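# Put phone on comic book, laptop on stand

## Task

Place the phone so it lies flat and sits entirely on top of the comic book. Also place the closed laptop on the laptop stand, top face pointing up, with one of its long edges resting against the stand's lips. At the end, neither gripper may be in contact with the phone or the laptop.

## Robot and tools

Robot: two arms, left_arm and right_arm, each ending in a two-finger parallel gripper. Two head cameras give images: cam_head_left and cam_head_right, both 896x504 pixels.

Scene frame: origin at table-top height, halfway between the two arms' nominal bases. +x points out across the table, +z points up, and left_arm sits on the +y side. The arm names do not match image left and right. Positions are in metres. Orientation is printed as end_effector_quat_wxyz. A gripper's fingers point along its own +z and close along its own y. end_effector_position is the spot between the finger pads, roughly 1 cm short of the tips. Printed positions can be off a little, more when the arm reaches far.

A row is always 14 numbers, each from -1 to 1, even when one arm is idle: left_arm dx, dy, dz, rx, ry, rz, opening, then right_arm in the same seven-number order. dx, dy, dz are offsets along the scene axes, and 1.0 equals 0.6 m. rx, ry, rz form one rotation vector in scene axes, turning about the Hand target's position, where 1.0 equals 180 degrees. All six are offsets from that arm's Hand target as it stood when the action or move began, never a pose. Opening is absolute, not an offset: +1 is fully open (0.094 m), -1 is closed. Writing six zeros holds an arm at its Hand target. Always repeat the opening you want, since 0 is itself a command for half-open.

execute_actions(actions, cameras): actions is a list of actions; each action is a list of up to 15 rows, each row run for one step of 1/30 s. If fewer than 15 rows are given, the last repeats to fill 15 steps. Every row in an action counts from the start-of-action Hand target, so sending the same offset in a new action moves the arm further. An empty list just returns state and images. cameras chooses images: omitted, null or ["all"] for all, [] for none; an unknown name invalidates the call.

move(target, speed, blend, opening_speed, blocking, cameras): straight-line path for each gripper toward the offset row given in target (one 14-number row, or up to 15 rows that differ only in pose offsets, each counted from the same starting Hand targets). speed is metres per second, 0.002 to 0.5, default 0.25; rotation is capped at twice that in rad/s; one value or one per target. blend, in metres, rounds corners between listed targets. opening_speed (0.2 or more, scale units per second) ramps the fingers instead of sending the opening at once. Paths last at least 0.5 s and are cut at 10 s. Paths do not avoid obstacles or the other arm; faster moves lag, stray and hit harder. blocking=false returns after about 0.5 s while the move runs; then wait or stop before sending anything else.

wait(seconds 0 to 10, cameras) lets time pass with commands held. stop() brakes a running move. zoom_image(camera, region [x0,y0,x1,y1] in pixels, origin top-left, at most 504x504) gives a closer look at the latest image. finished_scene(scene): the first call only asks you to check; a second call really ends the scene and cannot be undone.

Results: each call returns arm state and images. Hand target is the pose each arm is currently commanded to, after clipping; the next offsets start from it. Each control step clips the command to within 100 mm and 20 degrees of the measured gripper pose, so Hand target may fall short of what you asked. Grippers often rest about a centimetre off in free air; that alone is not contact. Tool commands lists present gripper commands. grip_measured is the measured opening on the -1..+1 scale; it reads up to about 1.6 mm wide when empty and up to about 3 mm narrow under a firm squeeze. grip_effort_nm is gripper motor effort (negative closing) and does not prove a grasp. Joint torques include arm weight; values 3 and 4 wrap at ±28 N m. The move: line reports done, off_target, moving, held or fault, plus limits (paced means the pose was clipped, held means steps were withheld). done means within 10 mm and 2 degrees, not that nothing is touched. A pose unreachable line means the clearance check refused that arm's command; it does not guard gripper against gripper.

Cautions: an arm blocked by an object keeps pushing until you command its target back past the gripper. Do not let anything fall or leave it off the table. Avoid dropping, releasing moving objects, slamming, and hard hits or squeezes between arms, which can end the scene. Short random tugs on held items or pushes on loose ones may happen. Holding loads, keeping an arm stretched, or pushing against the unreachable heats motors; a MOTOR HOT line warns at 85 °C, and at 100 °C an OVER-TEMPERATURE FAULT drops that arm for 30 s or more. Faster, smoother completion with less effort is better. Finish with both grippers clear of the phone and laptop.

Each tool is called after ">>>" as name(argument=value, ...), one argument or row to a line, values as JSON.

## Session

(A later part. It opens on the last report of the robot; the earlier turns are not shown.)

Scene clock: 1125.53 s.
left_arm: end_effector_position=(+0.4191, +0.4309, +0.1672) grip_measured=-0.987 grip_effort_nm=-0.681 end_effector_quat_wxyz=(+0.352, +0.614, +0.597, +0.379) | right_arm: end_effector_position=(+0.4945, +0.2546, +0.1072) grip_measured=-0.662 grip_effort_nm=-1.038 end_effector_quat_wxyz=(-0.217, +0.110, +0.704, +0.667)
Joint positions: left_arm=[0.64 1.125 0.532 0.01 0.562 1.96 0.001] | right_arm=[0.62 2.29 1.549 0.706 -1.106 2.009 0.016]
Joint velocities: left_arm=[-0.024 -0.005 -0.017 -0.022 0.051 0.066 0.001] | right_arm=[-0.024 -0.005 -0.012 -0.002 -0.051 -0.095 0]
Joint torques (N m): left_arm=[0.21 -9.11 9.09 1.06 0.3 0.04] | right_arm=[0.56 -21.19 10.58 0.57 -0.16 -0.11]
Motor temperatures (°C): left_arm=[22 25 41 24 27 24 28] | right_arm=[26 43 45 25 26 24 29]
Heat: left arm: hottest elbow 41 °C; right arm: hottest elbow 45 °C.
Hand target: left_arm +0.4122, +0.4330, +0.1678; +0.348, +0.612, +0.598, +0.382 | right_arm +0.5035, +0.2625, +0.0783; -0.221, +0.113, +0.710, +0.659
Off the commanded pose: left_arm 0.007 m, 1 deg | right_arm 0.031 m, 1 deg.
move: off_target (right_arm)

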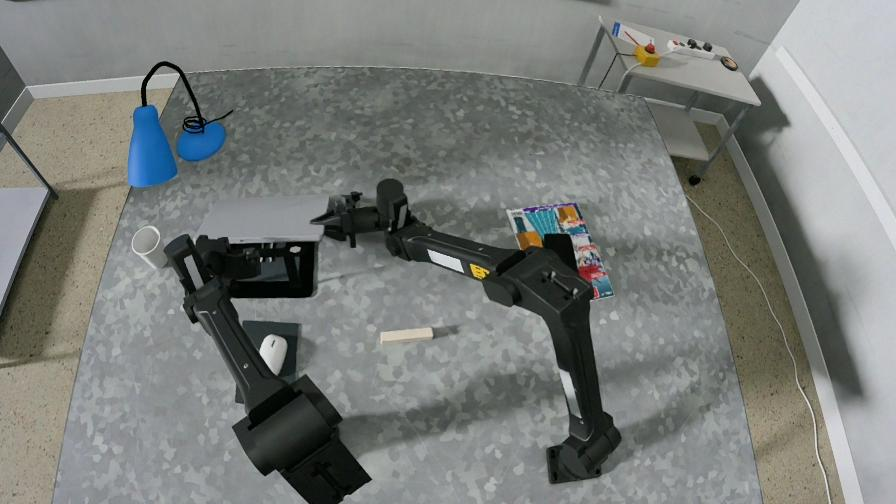

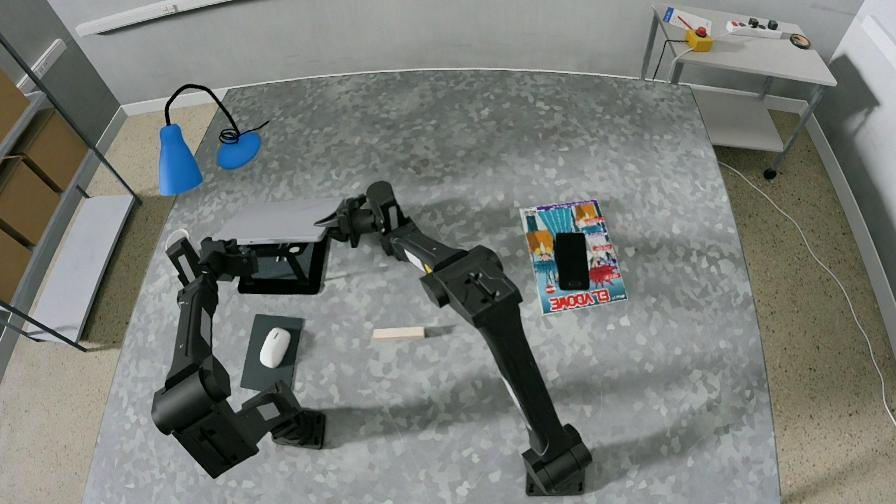

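>>> execute_actions(
  actions=[],
)

>>> zoom_image(
  camera="cam_head_left",
  region=[165, 170, 365, 290],
)

>>> zoom_image(
  camera="cam_head_right",
  region=[165, 170, 365, 290],
)

Scene clock: 1138.53 s.
left_arm: end_effector_position=(+0.4191, +0.4309, +0.1671) grip_measured=-0.987 grip_effort_nm=-0.681 end_effector_quat_wxyz=(+0.351, +0.614, +0.597, +0.379) | right_arm: end_effector_position=(+0.4945, +0.2546, +0.1072) grip_measured=-0.662 grip_effort_nm=-1.038 end_effector_quat_wxyz=(-0.217, +0.110, +0.704, +0.667)
Joint positions: left_arm=[0.64 1.125 0.532 0.01 0.562 1.96 0.001] | right_arm=[0.62 2.29 1.549 0.706 -1.106 2.009 0.016]
Joint velocities: left_arm=[0.005 -0.015 -0.012 -0.002 -0.037 -0.022 0.001] | right_arm=[-0.005 -0.005 -0.007 0.002 -0.022 0.007 0.001]
Joint torques (N m): left_arm=[-0.03 -9.82 9.32 1.24 0.34 -0.02] | right_arm=[0.56 -21.25 10.58 0.58 -0.16 -0.1]
Motor temperatures (°C): left_arm=[22 25 40 24 27 23 28] | right_arm=[26 44 45 25 26 24 30]
Heat: left arm: hottest elbow 40 °C; right arm: hottest elbow 45 °C.
Hand target: left_arm +0.4123, +0.4330, +0.1678; +0.348, +0.612, +0.598, +0.382 | right_arm +0.5035, +0.2625, +0.0783; -0.221, +0.113, +0.710, +0.659
Tool commands: left_gripper/opening=-1.0 right_gripper/opening=-0.85
Off the commanded pose: left_arm 0.007 m, 1 deg | right_arm 0.031 m, 1 deg.

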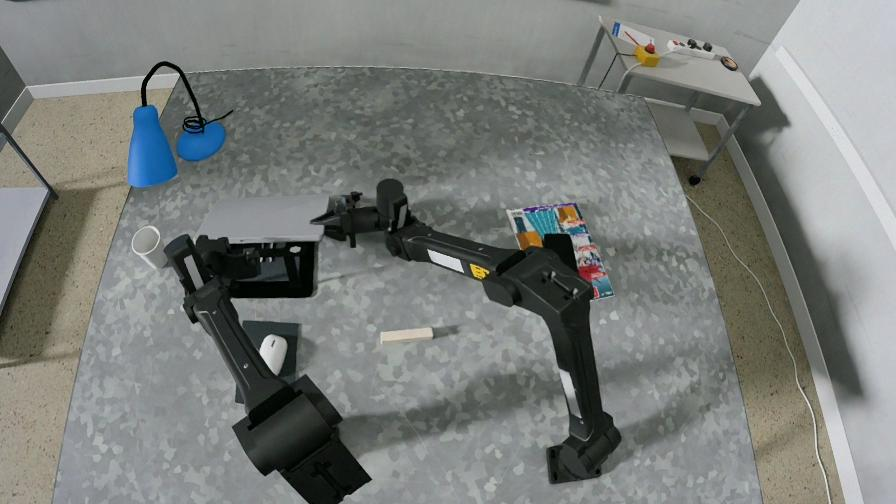

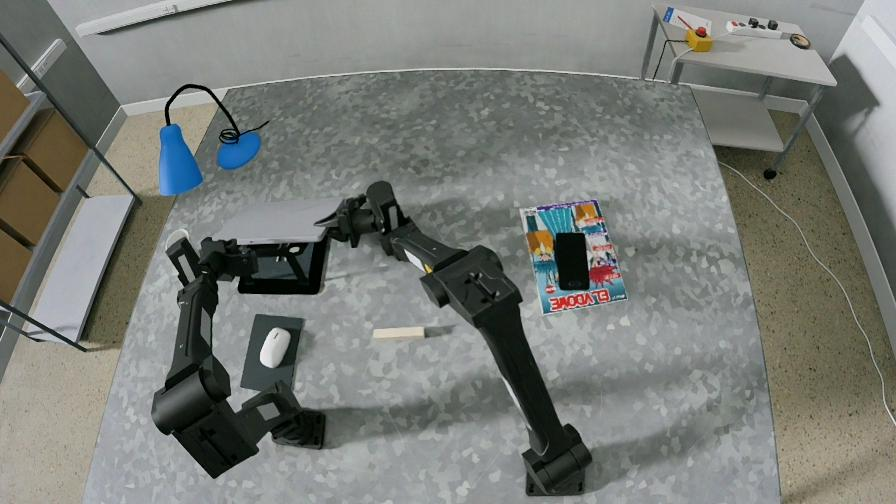

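Scaled by 2.520.

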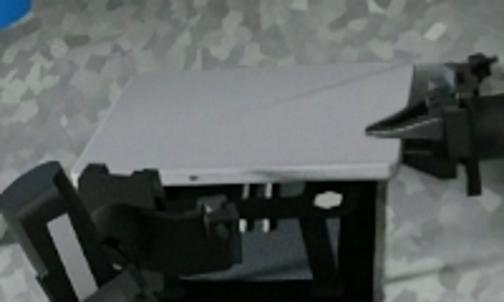

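Scaled by 2.520.

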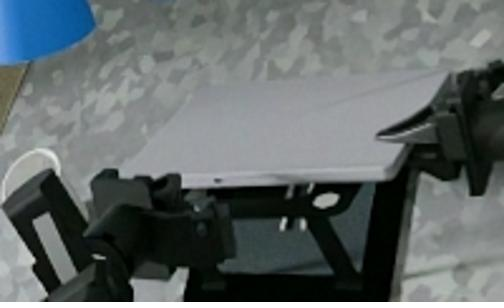

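>>> move(
  target=[-0.04, -0.005, -0.01, 0,0,0,-1, 0,0,0,0,0,0,-0.85],
  speed=0.05,
  cameras=[],
)

>>> move(
  target=[0.0, 0, -0.02, 0,0,0,-1, 0,0,0,0,0,0,-0.85],
  speed=0.05,
  cameras=[],
)

Scene clock: 1147.97 s.
left_arm: end_effector_position=(+0.3949, +0.4288, +0.1619) grip_measured=-0.987 grip_effort_nm=-0.681 end_effector_quat_wxyz=(+0.351, +0.614, +0.597, +0.379) | right_arm: end_effector_position=(+0.4945, +0.2546, +0.1072) grip_measured=-0.662 grip_effort_nm=-1.038 end_effector_quat_wxyz=(-0.217, +0.110, +0.704, +0.667)
Joint positions: left_arm=[0.688 1.069 0.482 -0.014 0.601 1.992 0.001] | right_arm=[0.62 2.29 1.549 0.706 -1.106 2.009 0.016]
Joint velocities: left_arm=[-0.005 -0.005 -0.002 0.002 -0.037 -0.022 -0.001] | right_arm=[-0.015 0.005 -0.002 0.002 -0.007 0.037 -0.001]
Joint torques (N m): left_arm=[-0.03 -8.23 9.35 1.28 0.37 0.02] | right_arm=[0.56 -21.19 10.61 0.58 -0.16 -0.1]
Motor temperatures (°C): left_arm=[22 25 40 24 27 23 28] | right_arm=[26 44 45 25 26 24 30]
Heat: left arm: hottest elbow 40 °C; right arm: hottest elbow 45 °C.
Hand target: left_arm +0.3882, +0.4303, +0.1618; +0.348, +0.612, +0.598, +0.381 | right_arm +0.5035, +0.2625, +0.0783; -0.221, +0.113, +0.710, +0.659
Off the commanded pose: left_arm 0.007 m, 1 deg | right_arm 0.031 m, 1 deg.
move: off_target (right_arm)
No camera images: "cameras" was empty.

Scene clock: 1148.90 s.
left_arm: end_effector_position=(+0.3912, +0.4259, +0.1550) grip_measured=-0.987 grip_effort_nm=-0.676 end_effector_quat_wxyz=(+0.351, +0.614, +0.597, +0.378) | right_arm: end_effector_position=(+0.4945, +0.2546, +0.1072) grip_measured=-0.662 grip_effort_nm=-1.038 end_effector_quat_wxyz=(-0.217, +0.110, +0.704, +0.667)
Joint positions: left_arm=[0.689 1.069 0.463 0.003 0.601 1.994 0.001] | right_arm=[0.62 2.29 1.549 0.706 -1.106 2.009 0.016]
Joint velocities: left_arm=[-0.005 -0.005 0.002 -0.012 0.022 -0.022 -0.001] | right_arm=[-0.005 -0.005 -0.007 -0.007 -0.022 -0.037 -0.001]
Joint torques (N m): left_arm=[0.03 -5.95 9.14 2.37 0.36 -0.02] | right_arm=[0.5 -21.19 10.59 0.54 -0.15 -0.11]
Motor temperatures (°C): left_arm=[22 25 39 24 27 23 28] | right_arm=[26 44 45 25 26 24 30]
Heat: left arm: hottest elbow 39 °C; right arm: hottest elbow 45 °C.
Hand target: left_arm +0.3881, +0.4303, +0.1498; +0.348, +0.612, +0.598, +0.382 | right_arm +0.5035, +0.2625, +0.0783; -0.221, +0.113, +0.710, +0.659
Off the commanded pose: left_arm 0.008 m, 1 deg | right_arm 0.031 m, 1 deg.
move: off_target (right_arm)
No camera images: "cameras" was empty.

>>> move(
  target=[0.033, 0, -0.012, 0,0,0,-1, 0,0,0,0,0,0,-0.85],
  speed=0.05,
)

>>> zoom_image(
  camera="cam_head_left",
  region=[185, 190, 325, 270],
)

Scene clock: 1152.43 s.
left_arm: end_effector_position=(+0.4019, +0.4320, +0.1492) grip_measured=-0.987 grip_effort_nm=-0.676 end_effector_quat_wxyz=(+0.348, +0.610, +0.596, +0.390) | right_arm: end_effector_position=(+0.4945, +0.2546, +0.1072) grip_measured=-0.662 grip_effort_nm=-1.033 end_effector_quat_wxyz=(-0.217, +0.110, +0.704, +0.667)
Joint positions: left_arm=[0.674 1.122 0.463 0.089 0.575 1.976 0.001] | right_arm=[0.62 2.29 1.549 0.706 -1.106 2.009 0.016]
Joint velocities: left_arm=[-0.024 -0.015 -0.012 0.002 -0.022 0.007 0] | right_arm=[-0.015 0.005 -0.002 -0.002 0.007 -0.007 0]
Joint torques (N m): left_arm=[-2.37 -5.42 10.25 1.63 -0.09 -0.07] | right_arm=[0.56 -21.19 10.59 0.57 -0.15 -0.11]
Motor temperatures (°C): left_arm=[22 25 39 24 27 23 28] | right_arm=[26 44 46 25 26 24 30]
Heat: left arm: hottest elbow 39 °C; right arm: hottest elbow 46 °C.
Hand target: left_arm +0.4078, +0.4300, +0.1427; +0.348, +0.612, +0.598, +0.381 | right_arm +0.5035, +0.2626, +0.0783; -0.221, +0.113, +0.710, +0.659
Off the commanded pose: left_arm 0.009 m, 1 deg | right_arm 0.031 m, 1 deg.
move: off_target (right_arm)

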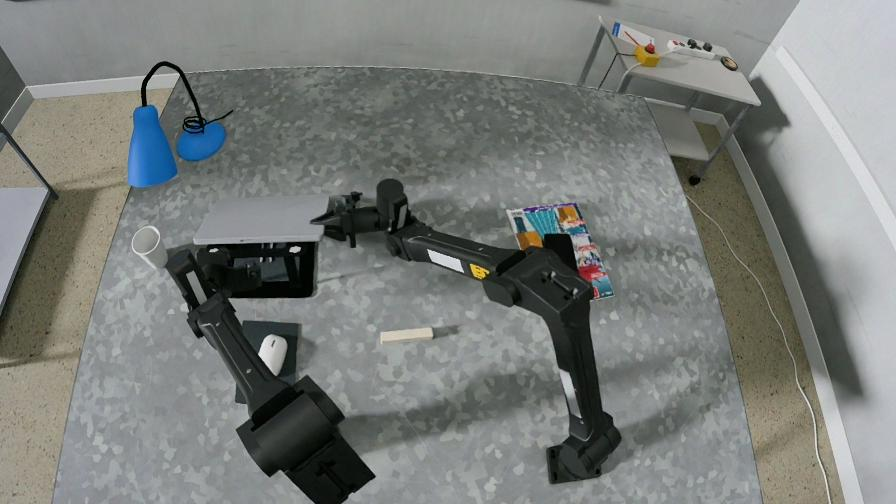

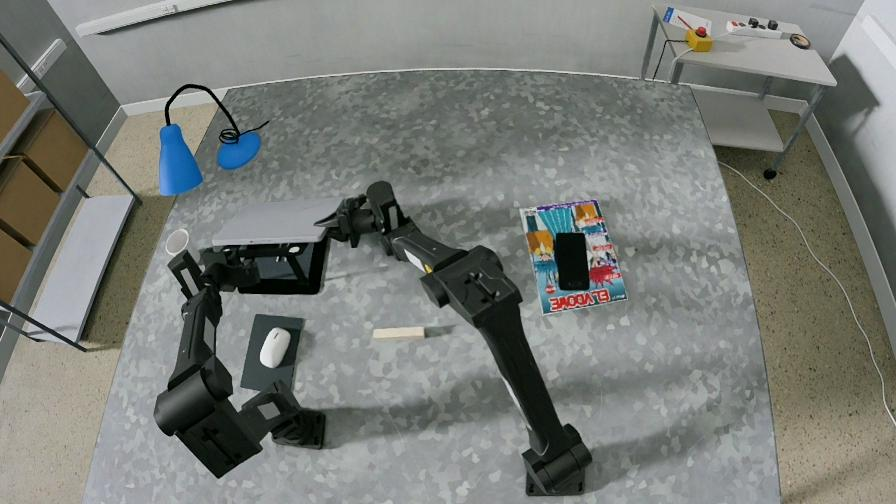

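Scaled by 3.600.

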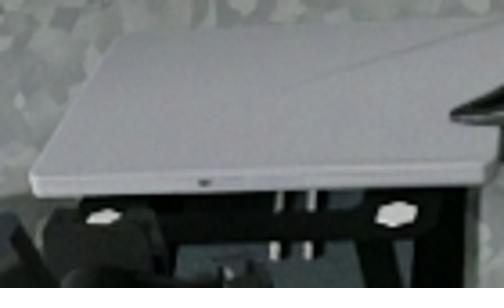

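>>> move(
  target=[0.033, 0, -0.012, 0,0,0,-1, 0,0,0,0,0,0,-0.85],
  speed=0.05,
)

>>> zoom_image(
  camera="cam_head_left",
  region=[185, 190, 325, 270],
)

Scene clock: 1159.93 s.
left_arm: end_effector_position=(+0.4193, +0.4302, +0.1452) grip_measured=-0.987 grip_effort_nm=-0.676 end_effector_quat_wxyz=(+0.351, +0.607, +0.594, +0.395) | right_arm: end_effector_position=(+0.4945, +0.2546, +0.1072) grip_measured=-0.662 grip_effort_nm=-1.038 end_effector_quat_wxyz=(-0.217, +0.110, +0.704, +0.667)
Joint positions: left_arm=[0.632 1.178 0.475 0.16 0.543 1.942 0.001] | right_arm=[0.62 2.29 1.549 0.706 -1.106 2.009 0.016]
Joint velocities: left_arm=[-0.005 -0.005 0.012 -0.002 0.11 -0.051 0] | right_arm=[-0.015 -0.034 0.002 -0.007 0.022 -0.037 -0.001]
Joint torques (N m): left_arm=[-3.19 -4.25 11.22 1.39 -0.22 -0.04] | right_arm=[0.67 -21.19 10.61 0.55 -0.16 -0.1]
Motor temperatures (°C): left_arm=[22 25 39 24 27 23 28] | right_arm=[26 44 46 25 26 24 30]
Heat: left arm: hottest elbow 39 °C; right arm: hottest elbow 46 °C.
Hand target: left_arm +0.4276, +0.4299, +0.1356; +0.348, +0.612, +0.598, +0.382 | right_arm +0.5035, +0.2626, +0.0783; -0.221, +0.113, +0.710, +0.659
Off the commanded pose: left_arm 0.013 m, 2 deg | right_arm 0.031 m, 1 deg.
move: off_target (left_arm, right_arm)

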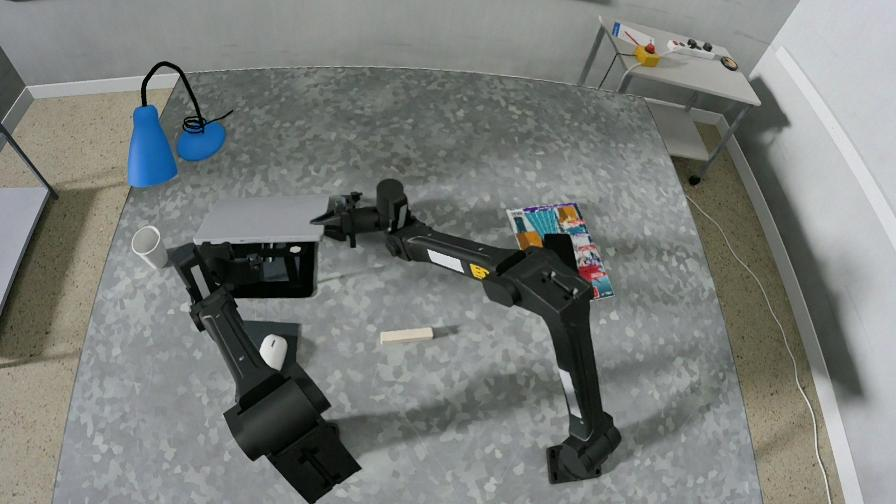

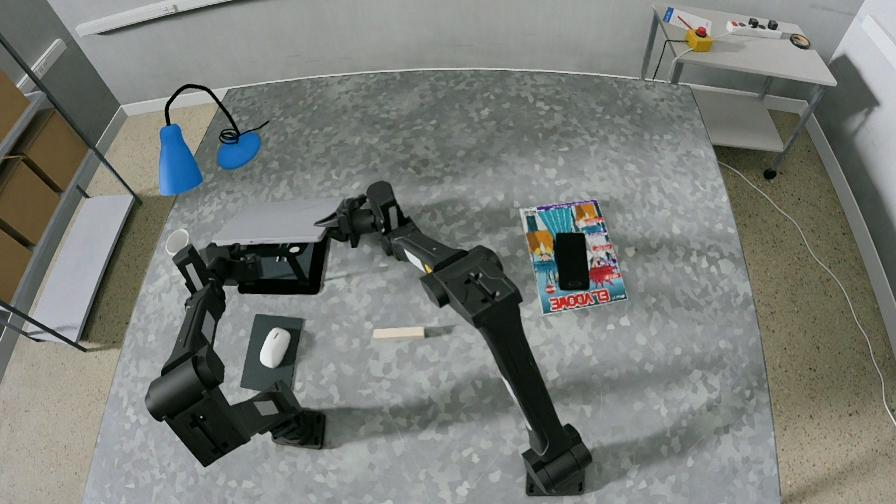

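Scaled by 3.600.

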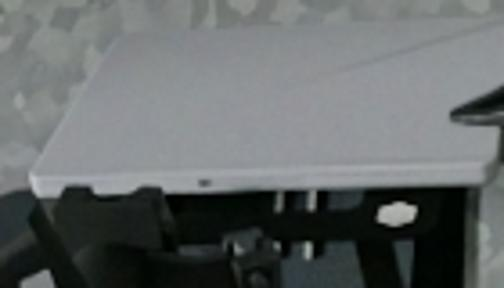

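>>> move(
  target=[0.025, 0, -0.012, 0,0,0,-1, 0,0,0,0,0,0,-0.85],
  speed=0.05,
)

>>> zoom_image(
  camera="cam_head_left",
  region=[185, 190, 325, 270],
)

Scene clock: 1163.30 s.
left_arm: end_effector_position=(+0.4345, +0.4314, +0.1440) grip_measured=-0.987 grip_effort_nm=-0.676 end_effector_quat_wxyz=(+0.353, +0.604, +0.592, +0.399) | right_arm: end_effector_position=(+0.4945, +0.2546, +0.1072) grip_measured=-0.662 grip_effort_nm=-1.038 end_effector_quat_wxyz=(-0.217, +0.110, +0.704, +0.667)
Joint positions: left_arm=[0.605 1.225 0.495 0.208 0.52 1.919 0.001] | right_arm=[0.62 2.29 1.549 0.706 -1.106 2.009 0.016]
Joint velocities: left_arm=[-0.015 0.005 -0.002 -0.007 0.022 -0.066 0] | right_arm=[-0.005 0.015 -0.007 -0.002 -0.051 -0.037 0]
Joint torques (N m): left_arm=[-2.73 -4.54 10.7 1.44 -0.26 0.04] | right_arm=[0.62 -21.19 10.61 0.58 -0.15 -0.11]
Motor temperatures (°C): left_arm=[22 25 39 24 27 23 28] | right_arm=[26 44 46 25 26 24 30]
Heat: left arm: hottest elbow 39 °C; right arm: hottest elbow 46 °C.
Hand target: left_arm +0.4424, +0.4295, +0.1284; +0.349, +0.612, +0.598, +0.382 | right_arm +0.5035, +0.2626, +0.0783; -0.221, +0.113, +0.710, +0.659
Off the commanded pose: left_arm 0.018 m, 2 deg | right_arm 0.031 m, 1 deg.
move: off_target (left_arm, right_arm)

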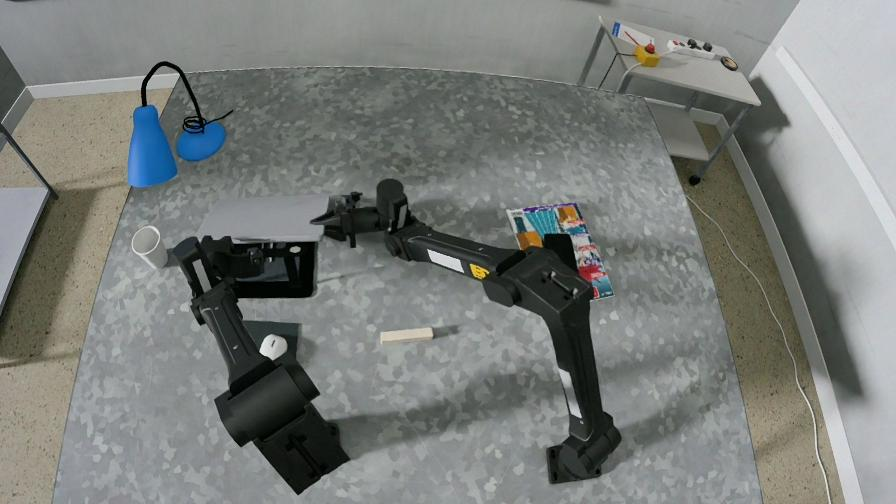

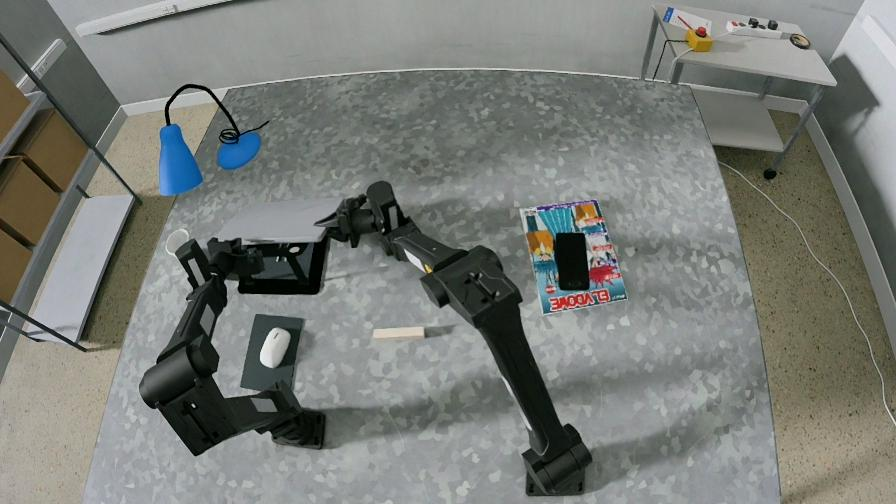

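Scaled by 3.600.

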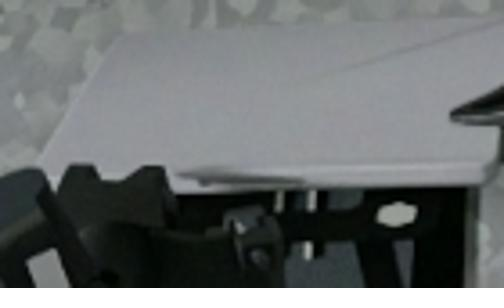

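>>> zoom_image(
  camera="cam_head_left",
  region=[205, 215, 275, 255],
)

>>> zoom_image(
  camera="cam_head_right",
  region=[205, 215, 275, 255],
)

Scaled by 7.200.

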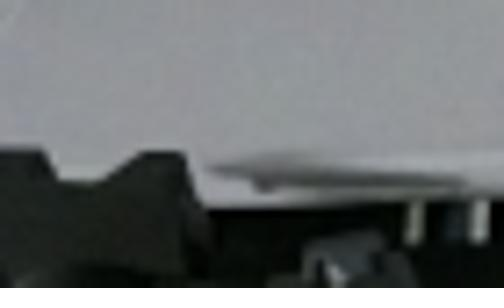

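Scaled by 7.200.

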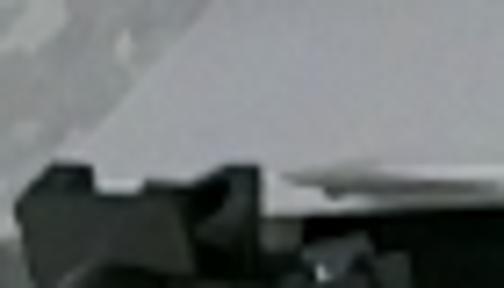

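>>> move(
  target=[-0.06, 0, 0.02, 0,0,0,-1, 0,0,0,0,0,0,-0.85],
  speed=0.05,
  cameras=[],
)

>>> move(
  target=[0, 0, -0.01, 0,0,0,-1, 0,0,0,0,0,0,-0.85],
  speed=0.05,
)

>>> zoom_image(
  camera="cam_head_left",
  region=[185, 190, 325, 270],
)

Scene clock: 1182.23 s.
left_arm: end_effector_position=(+0.4161, +0.4293, +0.1469) grip_measured=-0.987 grip_effort_nm=-0.676 end_effector_quat_wxyz=(+0.354, +0.613, +0.592, +0.387) | right_arm: end_effector_position=(+0.4945, +0.2546, +0.1072) grip_measured=-0.662 grip_effort_nm=-1.038 end_effector_quat_wxyz=(-0.217, +0.110, +0.704, +0.667)
Joint positions: left_arm=[0.644 1.166 0.482 0.12 0.567 1.959 0.001] | right_arm=[0.62 2.29 1.549 0.706 -1.106 2.009 0.016]
Joint velocities: left_arm=[-0.015 0.015 -0.002 -0.012 -0.007 0.007 0] | right_arm=[-0.005 -0.005 0.002 -0.012 -0.007 0.037 -0.001]
Joint torques (N m): left_arm=[0.26 -8.7 8.02 0.8 0.25 0.08] | right_arm=[0.56 -21.19 10.56 0.55 -0.13 -0.1]
Motor temperatures (°C): left_arm=[22 25 39 24 27 23 28] | right_arm=[26 45 46 25 26 24 30]
Heat: left arm: hottest elbow 39 °C; right arm: hottest elbow 46 °C.
Hand target: left_arm +0.4066, +0.4301, +0.1403; +0.348, +0.612, +0.598, +0.382 | right_arm +0.5035, +0.2626, +0.0783; -0.221, +0.113, +0.710, +0.659
Off the commanded pose: left_arm 0.012 m, 1 deg | right_arm 0.031 m, 1 deg.
move: off_target (left_arm, right_arm)
No camera images: "cameras" was empty.

Scene clock: 1182.93 s.
left_arm: end_effector_position=(+0.4159, +0.4290, +0.1466) grip_measured=-0.987 grip_effort_nm=-0.667 end_effector_quat_wxyz=(+0.354, +0.613, +0.592, +0.386) | right_arm: end_effector_position=(+0.4945, +0.2546, +0.1072) grip_measured=-0.662 grip_effort_nm=-1.038 end_effector_quat_wxyz=(-0.217, +0.110, +0.704, +0.667)
Joint positions: left_arm=[0.644 1.166 0.481 0.12 0.567 1.96 0.001] | right_arm=[0.62 2.29 1.549 0.706 -1.106 2.009 0.016]
Joint velocities: left_arm=[-0.015 -0.005 0.002 -0.017 -0.007 -0.022 0] | right_arm=[-0.015 -0.005 -0.017 -0.007 -0.051 -0.066 -0.001]
Joint torques (N m): left_arm=[-0.03 -7.47 7.41 1.96 0.23 0.02] | right_arm=[0.62 -21.19 10.59 0.55 -0.14 -0.11]
Motor temperatures (°C): left_arm=[22 25 39 24 27 23 28] | right_arm=[26 45 46 25 26 24 30]
Heat: left arm: hottest elbow 39 °C; right arm: hottest elbow 46 °C.
Hand target: left_arm +0.4066, +0.4300, +0.1344; +0.348, +0.612, +0.598, +0.382 | right_arm +0.5035, +0.2626, +0.0783; -0.221, +0.113, +0.710, +0.659
Off the commanded pose: left_arm 0.016 m, 1 deg | right_arm 0.031 m, 1 deg.
move: off_target (left_arm, right_arm)

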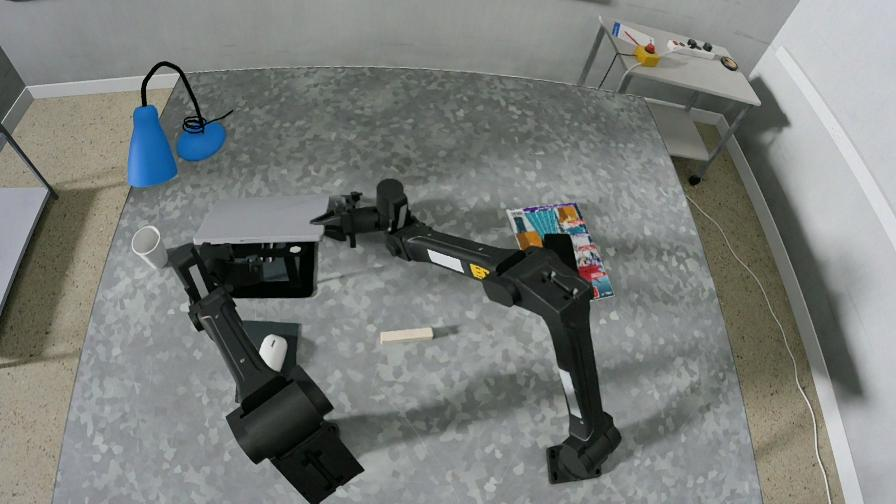

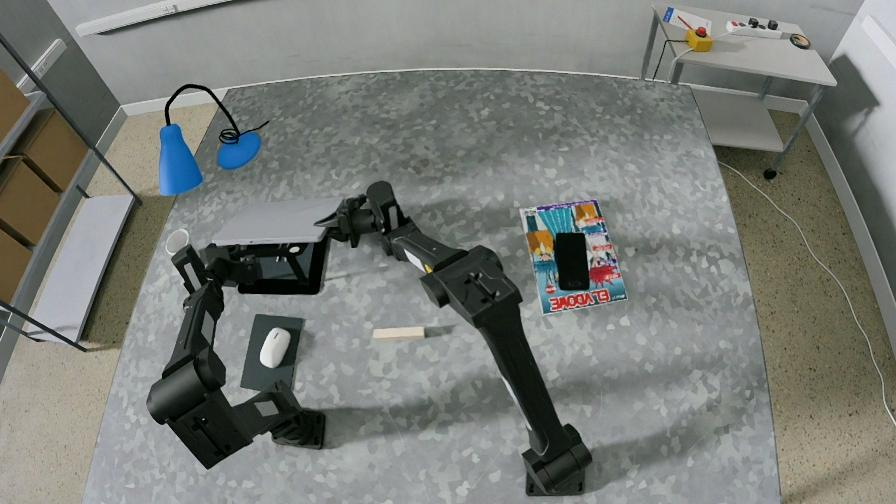

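Scaled by 3.600.

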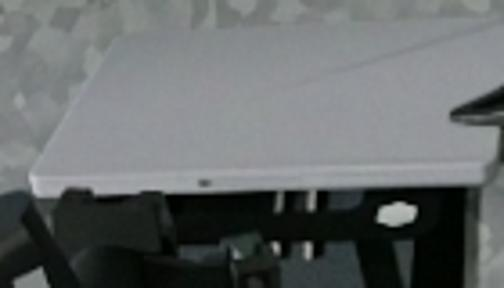

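>>> move(
  target=[0.01, 0, -0.022, 0,0,0,-1, 0,0,0,0,0,0,-0.85],
  speed=0.04,
  cameras=[],
)

>>> move(
  target=[0.025, 0, -0.013, 0,0,0,-1, 0,0,0,0,0,0,-0.85],
  speed=0.04,
)

>>> zoom_image(
  camera="cam_head_left",
  region=[185, 190, 325, 270],
)

Scene clock: 1187.57 s.
left_arm: end_effector_position=(+0.4198, +0.4320, +0.1467) grip_measured=-0.987 grip_effort_nm=-0.667 end_effector_quat_wxyz=(+0.355, +0.611, +0.582, +0.402) | right_arm: end_effector_position=(+0.4945, +0.2546, +0.1072) grip_measured=-0.662 grip_effort_nm=-1.043 end_effector_quat_wxyz=(-0.217, +0.110, +0.704, +0.667)
Joint positions: left_arm=[0.644 1.187 0.473 0.185 0.567 1.96 0.001] | right_arm=[0.62 2.29 1.549 0.706 -1.106 2.009 0.016]
Joint velocities: left_arm=[-0.015 -0.005 -0.007 -0.002 0.007 -0.022 0] | right_arm=[-0.015 -0.005 -0.002 0.017 -0.022 -0.007 -0.001]
Joint torques (N m): left_arm=[-1.14 -4.54 6.97 1.63 -0.14 -0.02] | right_arm=[0.56 -21.25 10.61 0.54 -0.14 -0.11]
Motor temperatures (°C): left_arm=[22 25 38 24 27 23 28] | right_arm=[26 45 46 25 26 24 30]
Heat: left arm: hottest elbow 38 °C; right arm: hottest elbow 46 °C.
Hand target: left_arm +0.4125, +0.4300, +0.1213; +0.348, +0.612, +0.598, +0.382 | right_arm +0.5035, +0.2626, +0.0783; -0.221, +0.113, +0.710, +0.659
Off the commanded pose: left_arm 0.027 m, 3 deg | right_arm 0.031 m, 1 deg.
move: off_target (left_arm, right_arm)
No camera images: "cameras" was empty.

Scene clock: 1188.57 s.
left_arm: end_effector_position=(+0.4268, +0.4368, +0.1458) grip_measured=-0.987 grip_effort_nm=-0.672 end_effector_quat_wxyz=(+0.356, +0.603, +0.582, +0.414) | right_arm: end_effector_position=(+0.4945, +0.2546, +0.1072) grip_measured=-0.662 grip_effort_nm=-1.043 end_effector_quat_wxyz=(-0.217, +0.110, +0.704, +0.667)
Joint positions: left_arm=[0.636 1.219 0.473 0.253 0.548 1.938 0.001] | right_arm=[0.62 2.29 1.549 0.706 -1.106 2.009 0.016]
Joint velocities: left_arm=[-0.015 0.005 0.002 -0.007 -0.037 -0.037 -0.001] | right_arm=[0.005 -0.005 -0.012 -0.012 0.007 0.007 0]
Joint torques (N m): left_arm=[-2.49 -4.25 8.13 1.05 -0.4 0.01] | right_arm=[0.56 -21.13 10.59 0.55 -0.14 -0.1]
Motor temperatures (°C): left_arm=[22 25 38 24 27 23 28] | right_arm=[26 45 46 25 26 24 30]
Heat: left arm: hottest elbow 38 °C; right arm: hottest elbow 46 °C.
Hand target: left_arm +0.4274, +0.4298, +0.1137; +0.349, +0.612, +0.598, +0.382 | right_arm +0.5035, +0.2626, +0.0783; -0.221, +0.113, +0.710, +0.659
Off the commanded pose: left_arm 0.033 m, 4 deg | right_arm 0.031 m, 1 deg.
move: off_target (left_arm, right_arm)

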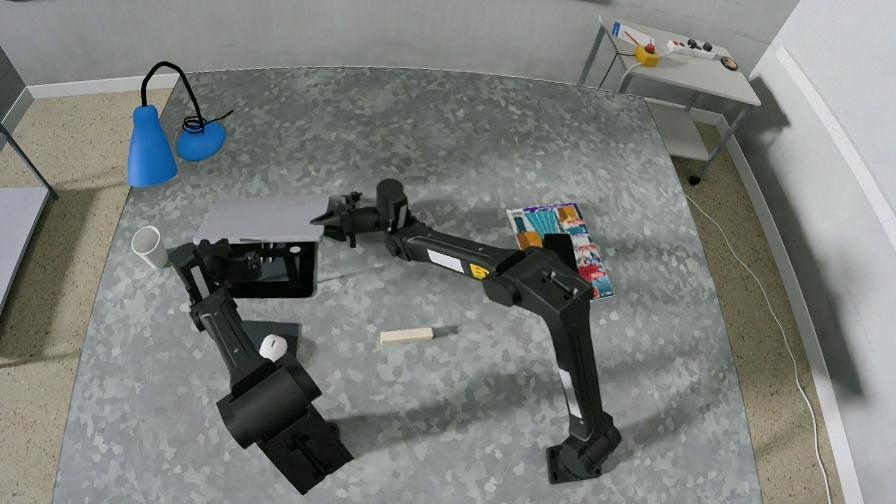

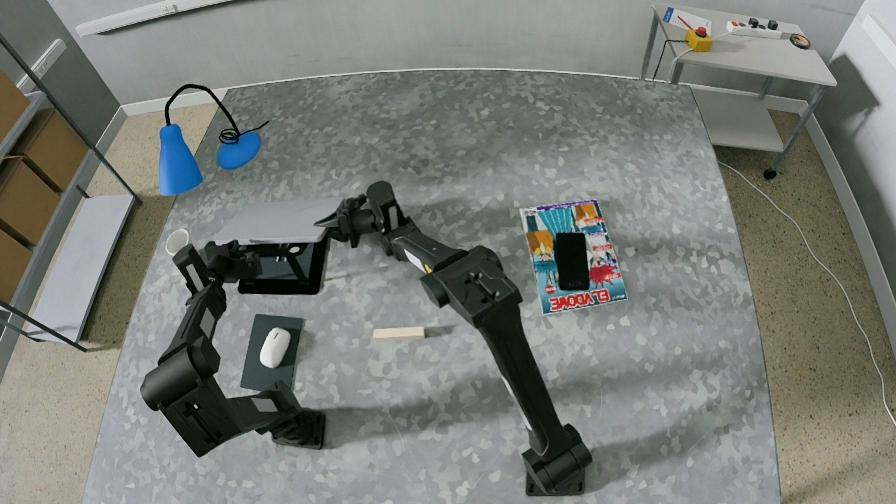

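Scaled by 3.600.

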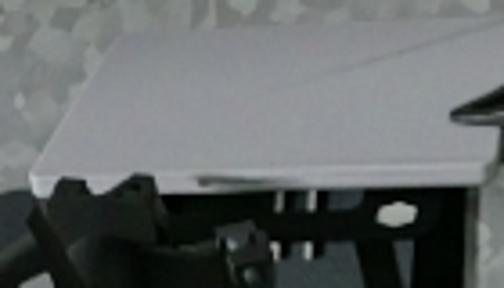

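>>> move(
  target=[
    [-0.04, 0, 0.04, 0,0,0,-1, 0,0,0,0,0,0,-0.85],
    [-0.06, 0, 0.15, 0,0,0,-1, 0,0,0,0,0,0,-0.85],
  ],
  speed=0.08,
  blend=0.02,
  cameras=[],
)

>>> move(
  target=[0, 0, 0.03, 0,0.15,0,-1, 0,0,0,0,0,0,-0.85],
  speed=0.2,
  cameras=[],
)

>>> move(
  target=[0, 0, 0, 0,0.14,0,-1, 0,0,0,0,0,0,-0.85],
  speed=0.2,
)

Scene clock: 1198.77 s.
left_arm: end_effector_position=(+0.3768, +0.4104, +0.1603) grip_measured=-0.987 grip_effort_nm=-0.667 end_effector_quat_wxyz=(+0.348, +0.616, +0.618, +0.343) | right_arm: end_effector_position=(+0.4944, +0.2545, +0.1072) grip_measured=-0.662 grip_effort_nm=-1.033 end_effector_quat_wxyz=(-0.218, +0.110, +0.704, +0.667)
Joint positions: left_arm=[0.68 0.985 0.473 -0.168 0.593 1.987 0.001] | right_arm=[0.62 2.29 1.549 0.706 -1.106 2.009 0.016]
Joint velocities: left_arm=[0.005 0.005 -0.007 0.002 0.037 0.037 -0.001] | right_arm=[0.005 0.005 0.002 -0.002 -0.095 0.051 0.001]
Joint torques (N m): left_arm=[-0.03 -7.06 17.37 1.05 0.41 0.06] | right_arm=[0.56 -21.19 10.61 0.54 -0.12 -0.11]
Motor temperatures (°C): left_arm=[22 25 38 24 27 23 28] | right_arm=[26 45 46 25 25 24 30]
Heat: left arm: hottest elbow 38 °C; right arm: hottest elbow 46 °C.
Hand target: left_arm +0.3922, +0.4305, +0.2031; +0.348, +0.612, +0.598, +0.382 | right_arm +0.5035, +0.2626, +0.0783; -0.221, +0.113, +0.710, +0.659
Off the commanded pose: left_arm 0.050 m, 5 deg | right_arm 0.031 m, 1 deg.
move: off_target (left_arm, right_arm); blend cut to 0.0156 m at target 1
No camera images: "cameras" was empty.

Scene clock: 1200.67 s.
left_arm: end_effector_position=(+0.3722, +0.4226, +0.1898) grip_measured=-0.987 grip_effort_nm=-0.667 end_effector_quat_wxyz=(+0.190, +0.665, +0.691, +0.210) | right_arm: end_effector_position=(+0.4944, +0.2545, +0.1072) grip_measured=-0.662 grip_effort_nm=-1.038 end_effector_quat_wxyz=(-0.218, +0.110, +0.704, +0.667)
Joint positions: left_arm=[0.587 1.059 0.807 -0.814 0.287 2.073 0.001] | right_arm=[0.62 2.29 1.549 0.706 -1.106 2.009 0.016]
Joint velocities: left_arm=[-0.005 -0.024 -0.002 -0.007 -0.051 -0.037 0] | right_arm=[-0.015 -0.005 -0.002 -0.002 0.022 0.095 0.001]
Joint torques (N m): left_arm=[-1.73 -6.59 17.77 0.77 0.07 0.05] | right_arm=[0.56 -21.19 10.58 0.57 -0.13 -0.1]
Motor temperatures (°C): left_arm=[22 25 38 24 27 23 28] | right_arm=[26 45 46 25 25 24 30]
Heat: left arm: hottest elbow 38 °C; right arm: hottest elbow 46 °C.
Hand target: left_arm +0.3928, +0.4309, +0.2208; +0.197, +0.685, +0.663, +0.230 | right_arm +0.5035, +0.2626, +0.0783; -0.221, +0.113, +0.710, +0.659
Off the commanded pose: left_arm 0.038 m, 5 deg | right_arm 0.031 m, 1 deg.
joint sent to its limit (left arm) — joint 6 (wrist roll), upper limit. The joint targets still meet the commanded pose.
move: off_target (left_arm, right_arm)
No camera images: "cameras" was empty.

Scene clock: 1202.47 s.
left_arm: end_effector_position=(+0.3721, +0.4248, +0.1956) grip_measured=-0.987 grip_effort_nm=-0.667 end_effector_quat_wxyz=(+0.036, +0.704, +0.707, +0.056) | right_arm: end_effector_position=(+0.4944, +0.2545, +0.1072) grip_measured=-0.662 grip_effort_nm=-1.033 end_effector_quat_wxyz=(-0.218, +0.110, +0.704, +0.667)
Joint positions: left_arm=[0.482 1.283 1.089 -1.25 0.038 2.074 0.001] | right_arm=[0.62 2.29 1.549 0.706 -1.106 2.009 0.016]
Joint velocities: left_arm=[0.015 -0.005 -0.007 0.007 0.007 -0.051 -0.002] | right_arm=[0.005 -0.024 -0.007 -0.002 0.081 -0.007 0]
Joint torques (N m): left_arm=[-2.14 -9.76 17.1 -0.08 -0.13 0.03] | right_arm=[0.62 -21.3 10.61 0.55 -0.12 -0.11]
Motor temperatures (°C): left_arm=[22 25 39 24 27 23 28] | right_arm=[26 45 46 25 25 24 30]
Heat: left arm: hottest elbow 39 °C; right arm: hottest elbow 46 °C.
Hand target: left_arm +0.3931, +0.4309, +0.2204; +0.045, +0.719, +0.689, +0.077 | right_arm +0.5035, +0.2626, +0.0783; -0.221, +0.113, +0.710, +0.659
Off the commanded pose: left_arm 0.033 m, 4 deg | right_arm 0.031 m, 1 deg.
joint sent to its limit (left arm) — joint 6 (wrist roll), upper limit. The joint targets still meet the commanded pose.
move: off_target (left_arm, right_arm)

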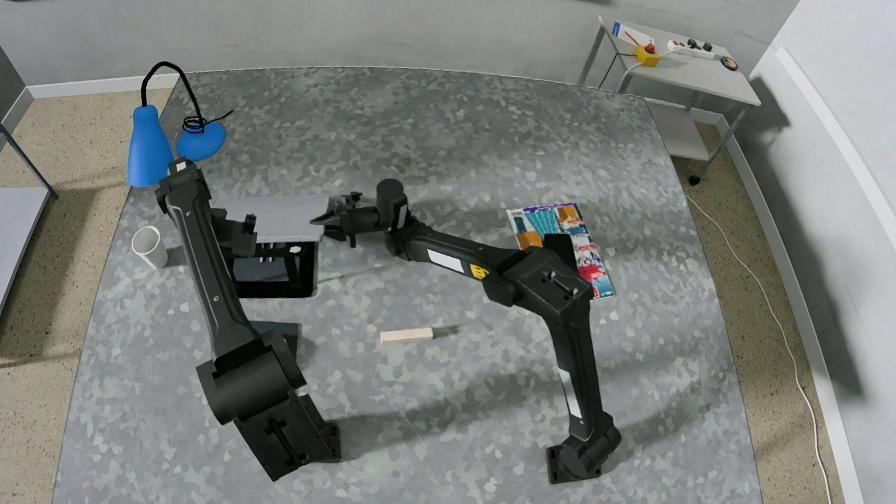

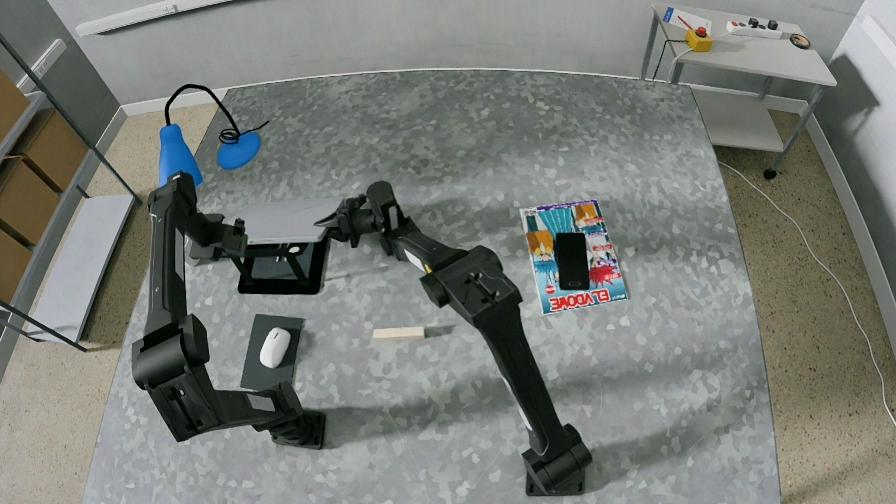

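>>> move(
  target=[0.05, 0, -0.04, 0,0.02,0,-1, 0,0,0,0,0,0,-0.85],
  speed=0.06,
  cameras=[],
)

>>> move(
  target=[0, 0, -0.04, 0,0,0,-1, 0,0,0,0,0,0,-0.85],
  speed=0.06,
)

>>> zoom_image(
  camera="cam_head_right",
  region=[205, 190, 345, 270],
)

>>> zoom_image(
  camera="cam_head_left",
  region=[185, 190, 325, 270],
)

Scene clock: 1212.87 s.
left_arm: end_effector_position=(+0.3991, +0.4241, +0.1737) grip_measured=-0.987 grip_effort_nm=-0.667 end_effector_quat_wxyz=(+0.017, +0.719, +0.694, +0.029) | right_arm: end_effector_position=(+0.4944, +0.2545, +0.1072) grip_measured=-0.662 grip_effort_nm=-1.033 end_effector_quat_wxyz=(-0.218, +0.110, +0.704, +0.667)
Joint positions: left_arm=[0.439 1.397 1.142 -1.251 0.015 2.074 0.001] | right_arm=[0.62 2.29 1.549 0.706 -1.106 2.009 0.016]
Joint velocities: left_arm=[-0.015 -0.015 -0.007 -0.007 -0.066 -0.081 0.001] | right_arm=[-0.034 -0.005 -0.002 -0.017 0.022 0.007 0]
Joint torques (N m): left_arm=[-1.79 -11.46 16.43 0.16 -0.15 -0.07] | right_arm=[0.62 -21.25 10.61 0.57 -0.12 -0.11]
Motor temperatures (°C): left_arm=[22 25 40 24 27 23 28] | right_arm=[26 45 46 25 25 24 30]
Heat: left arm: hottest elbow 40 °C; right arm: hottest elbow 46 °C.
Hand target: left_arm +0.4230, +0.4303, +0.1965; +0.023, +0.721, +0.690, +0.055 | right_arm +0.5035, +0.2626, +0.0783; -0.221, +0.113, +0.710, +0.659
Off the commanded pose: left_arm 0.034 m, 3 deg | right_arm 0.031 m, 1 deg.
move: off_target (left_arm, right_arm)
No camera images: "cameras" was empty.

Scene clock: 1213.80 s.
left_arm: end_effector_position=(+0.4099, +0.4296, +0.1678) grip_measured=-0.987 grip_effort_nm=-0.667 end_effector_quat_wxyz=(+0.021, +0.719, +0.694, +0.043) | right_arm: end_effector_position=(+0.4944, +0.2545, +0.1072) grip_measured=-0.662 grip_effort_nm=-1.038 end_effector_quat_wxyz=(-0.218, +0.110, +0.704, +0.667)
Joint positions: left_arm=[0.439 1.414 1.142 -1.204 0.015 2.073 0.001] | right_arm=[0.62 2.29 1.549 0.706 -1.106 2.009 0.016]
Joint velocities: left_arm=[-0.024 0.005 -0.002 0.017 -0.022 0.007 0] | right_arm=[0.005 -0.034 -0.012 -0.007 -0.022 -0.007 0]
Joint torques (N m): left_arm=[-2.26 -11.22 12.33 0.83 -0.06 -0.06] | right_arm=[0.56 -21.19 10.62 0.58 -0.12 -0.11]
Motor temperatures (°C): left_arm=[22 25 40 24 27 23 28] | right_arm=[26 45 46 25 25 24 30]
Heat: left arm: hottest elbow 40 °C; right arm: hottest elbow 46 °C.
Hand target: left_arm +0.4229, +0.4300, +0.1724; +0.023, +0.721, +0.690, +0.055 | right_arm +0.5035, +0.2626, +0.0783; -0.221, +0.113, +0.710, +0.659
Off the commanded pose: left_arm 0.014 m, 1 deg | right_arm 0.031 m, 1 deg.
move: off_target (left_arm, right_arm)

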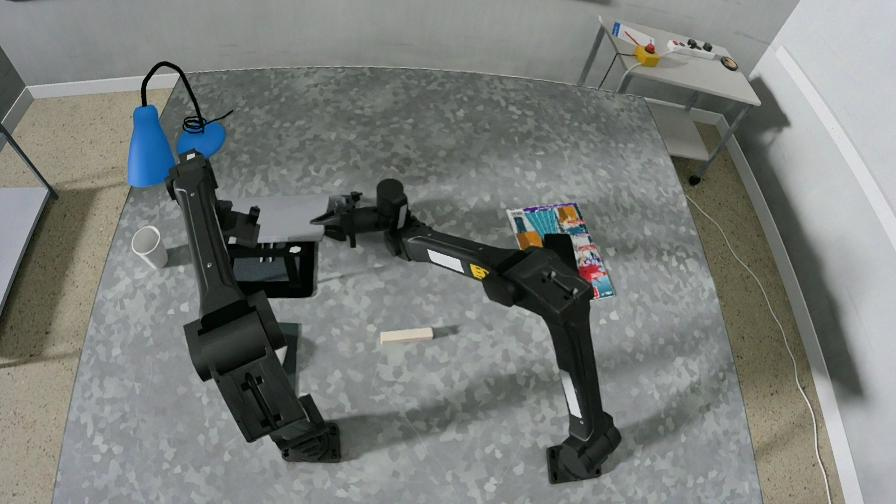

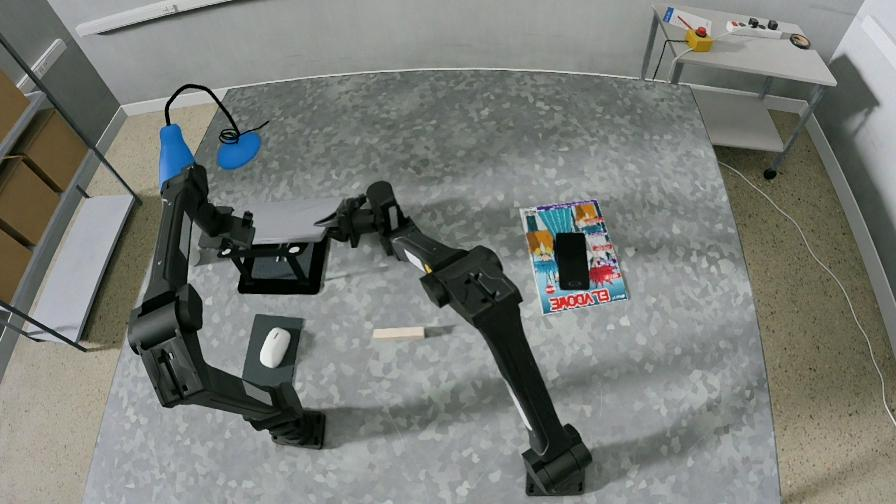

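Scaled by 3.600.

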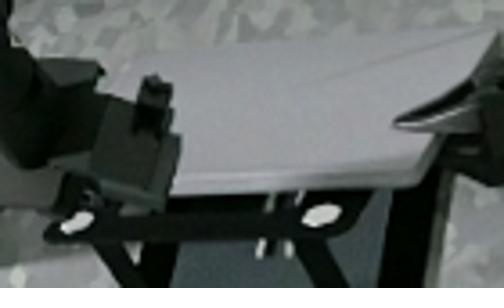

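Scaled by 3.600.

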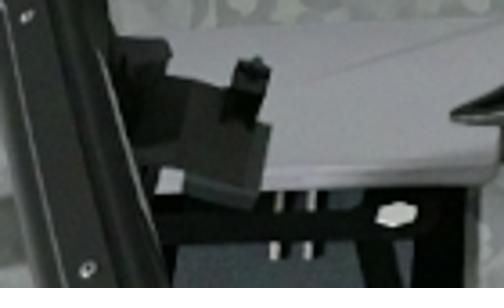

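>>> move(
  target=[-0.01, 0, -0.03, 0,0,0,-1, 0,0,0,0,0,0,-0.85],
  speed=0.05,
  cameras=[],
)

>>> move(
  target=[0, 0, -0.01, 0,0,0,-1, 0,0,0,0,0,0,-0.85],
  speed=0.05,
  cameras=[],
)

Scene clock: 1218.40 s.
left_arm: end_effector_position=(+0.4149, +0.4321, +0.1621) grip_measured=-0.987 grip_effort_nm=-0.662 end_effector_quat_wxyz=(+0.026, +0.718, +0.693, +0.058) | right_arm: end_effector_position=(+0.4944, +0.2545, +0.1072) grip_measured=-0.662 grip_effort_nm=-1.038 end_effector_quat_wxyz=(-0.218, +0.110, +0.704, +0.667)
Joint positions: left_arm=[0.439 1.414 1.124 -1.155 0.015 2.073 0.001] | right_arm=[0.62 2.29 1.549 0.706 -1.106 2.009 0.016]
Joint velocities: left_arm=[-0.005 -0.015 -0.002 0.002 0.007 -0.037 -0.001] | right_arm=[-0.005 0.005 0.007 -0.002 0.051 0.007 -0.001]
Joint torques (N m): left_arm=[-2.2 -11.75 9.32 0.88 -0.13 -0.04] | right_arm=[0.56 -21.19 10.61 0.57 -0.12 -0.11]
Motor temperatures (°C): left_arm=[22 25 40 24 27 23 28] | right_arm=[26 45 46 25 25 24 30]
Heat: left arm: hottest elbow 40 °C; right arm: hottest elbow 46 °C.
Hand target: left_arm +0.4167, +0.4298, +0.1544; +0.023, +0.721, +0.690, +0.055 | right_arm +0.5035, +0.2626, +0.0783; -0.221, +0.113, +0.710, +0.659
Off the commanded pose: left_arm 0.008 m, 1 deg | right_arm 0.031 m, 1 deg.
move: off_target (right_arm)
No camera images: "cameras" was empty.

Scene clock: 1219.27 s.
left_arm: end_effector_position=(+0.4150, +0.4322, +0.1568) grip_measured=-0.987 grip_effort_nm=-0.662 end_effector_quat_wxyz=(+0.026, +0.718, +0.693, +0.058) | right_arm: end_effector_position=(+0.4944, +0.2545, +0.1072) grip_measured=-0.662 grip_effort_nm=-1.038 end_effector_quat_wxyz=(-0.218, +0.110, +0.704, +0.667)
Joint positions: left_arm=[0.439 1.418 1.113 -1.139 0.015 2.073 0.001] | right_arm=[0.62 2.29 1.549 0.706 -1.106 2.009 0.016]
Joint velocities: left_arm=[-0.005 -0.015 0.002 -0.007 -0.007 0.007 0.001] | right_arm=[-0.024 -0.015 -0.002 0.002 -0.037 0.051 0.001]
Joint torques (N m): left_arm=[-2.2 -11.28 9.31 1.01 -0.1 -0.03] | right_arm=[0.62 -21.13 10.62 0.55 -0.12 -0.11]
Motor temperatures (°C): left_arm=[22 25 40 24 27 23 28] | right_arm=[26 45 46 25 25 24 30]
Heat: left arm: hottest elbow 40 °C; right arm: hottest elbow 46 °C.
Hand target: left_arm +0.4165, +0.4297, +0.1484; +0.023, +0.721, +0.690, +0.055 | right_arm +0.5035, +0.2626, +0.0783; -0.221, +0.113, +0.710, +0.659
Off the commanded pose: left_arm 0.009 m, 1 deg | right_arm 0.031 m, 1 deg.
move: off_target (right_arm)
No camera images: "cameras" was empty.


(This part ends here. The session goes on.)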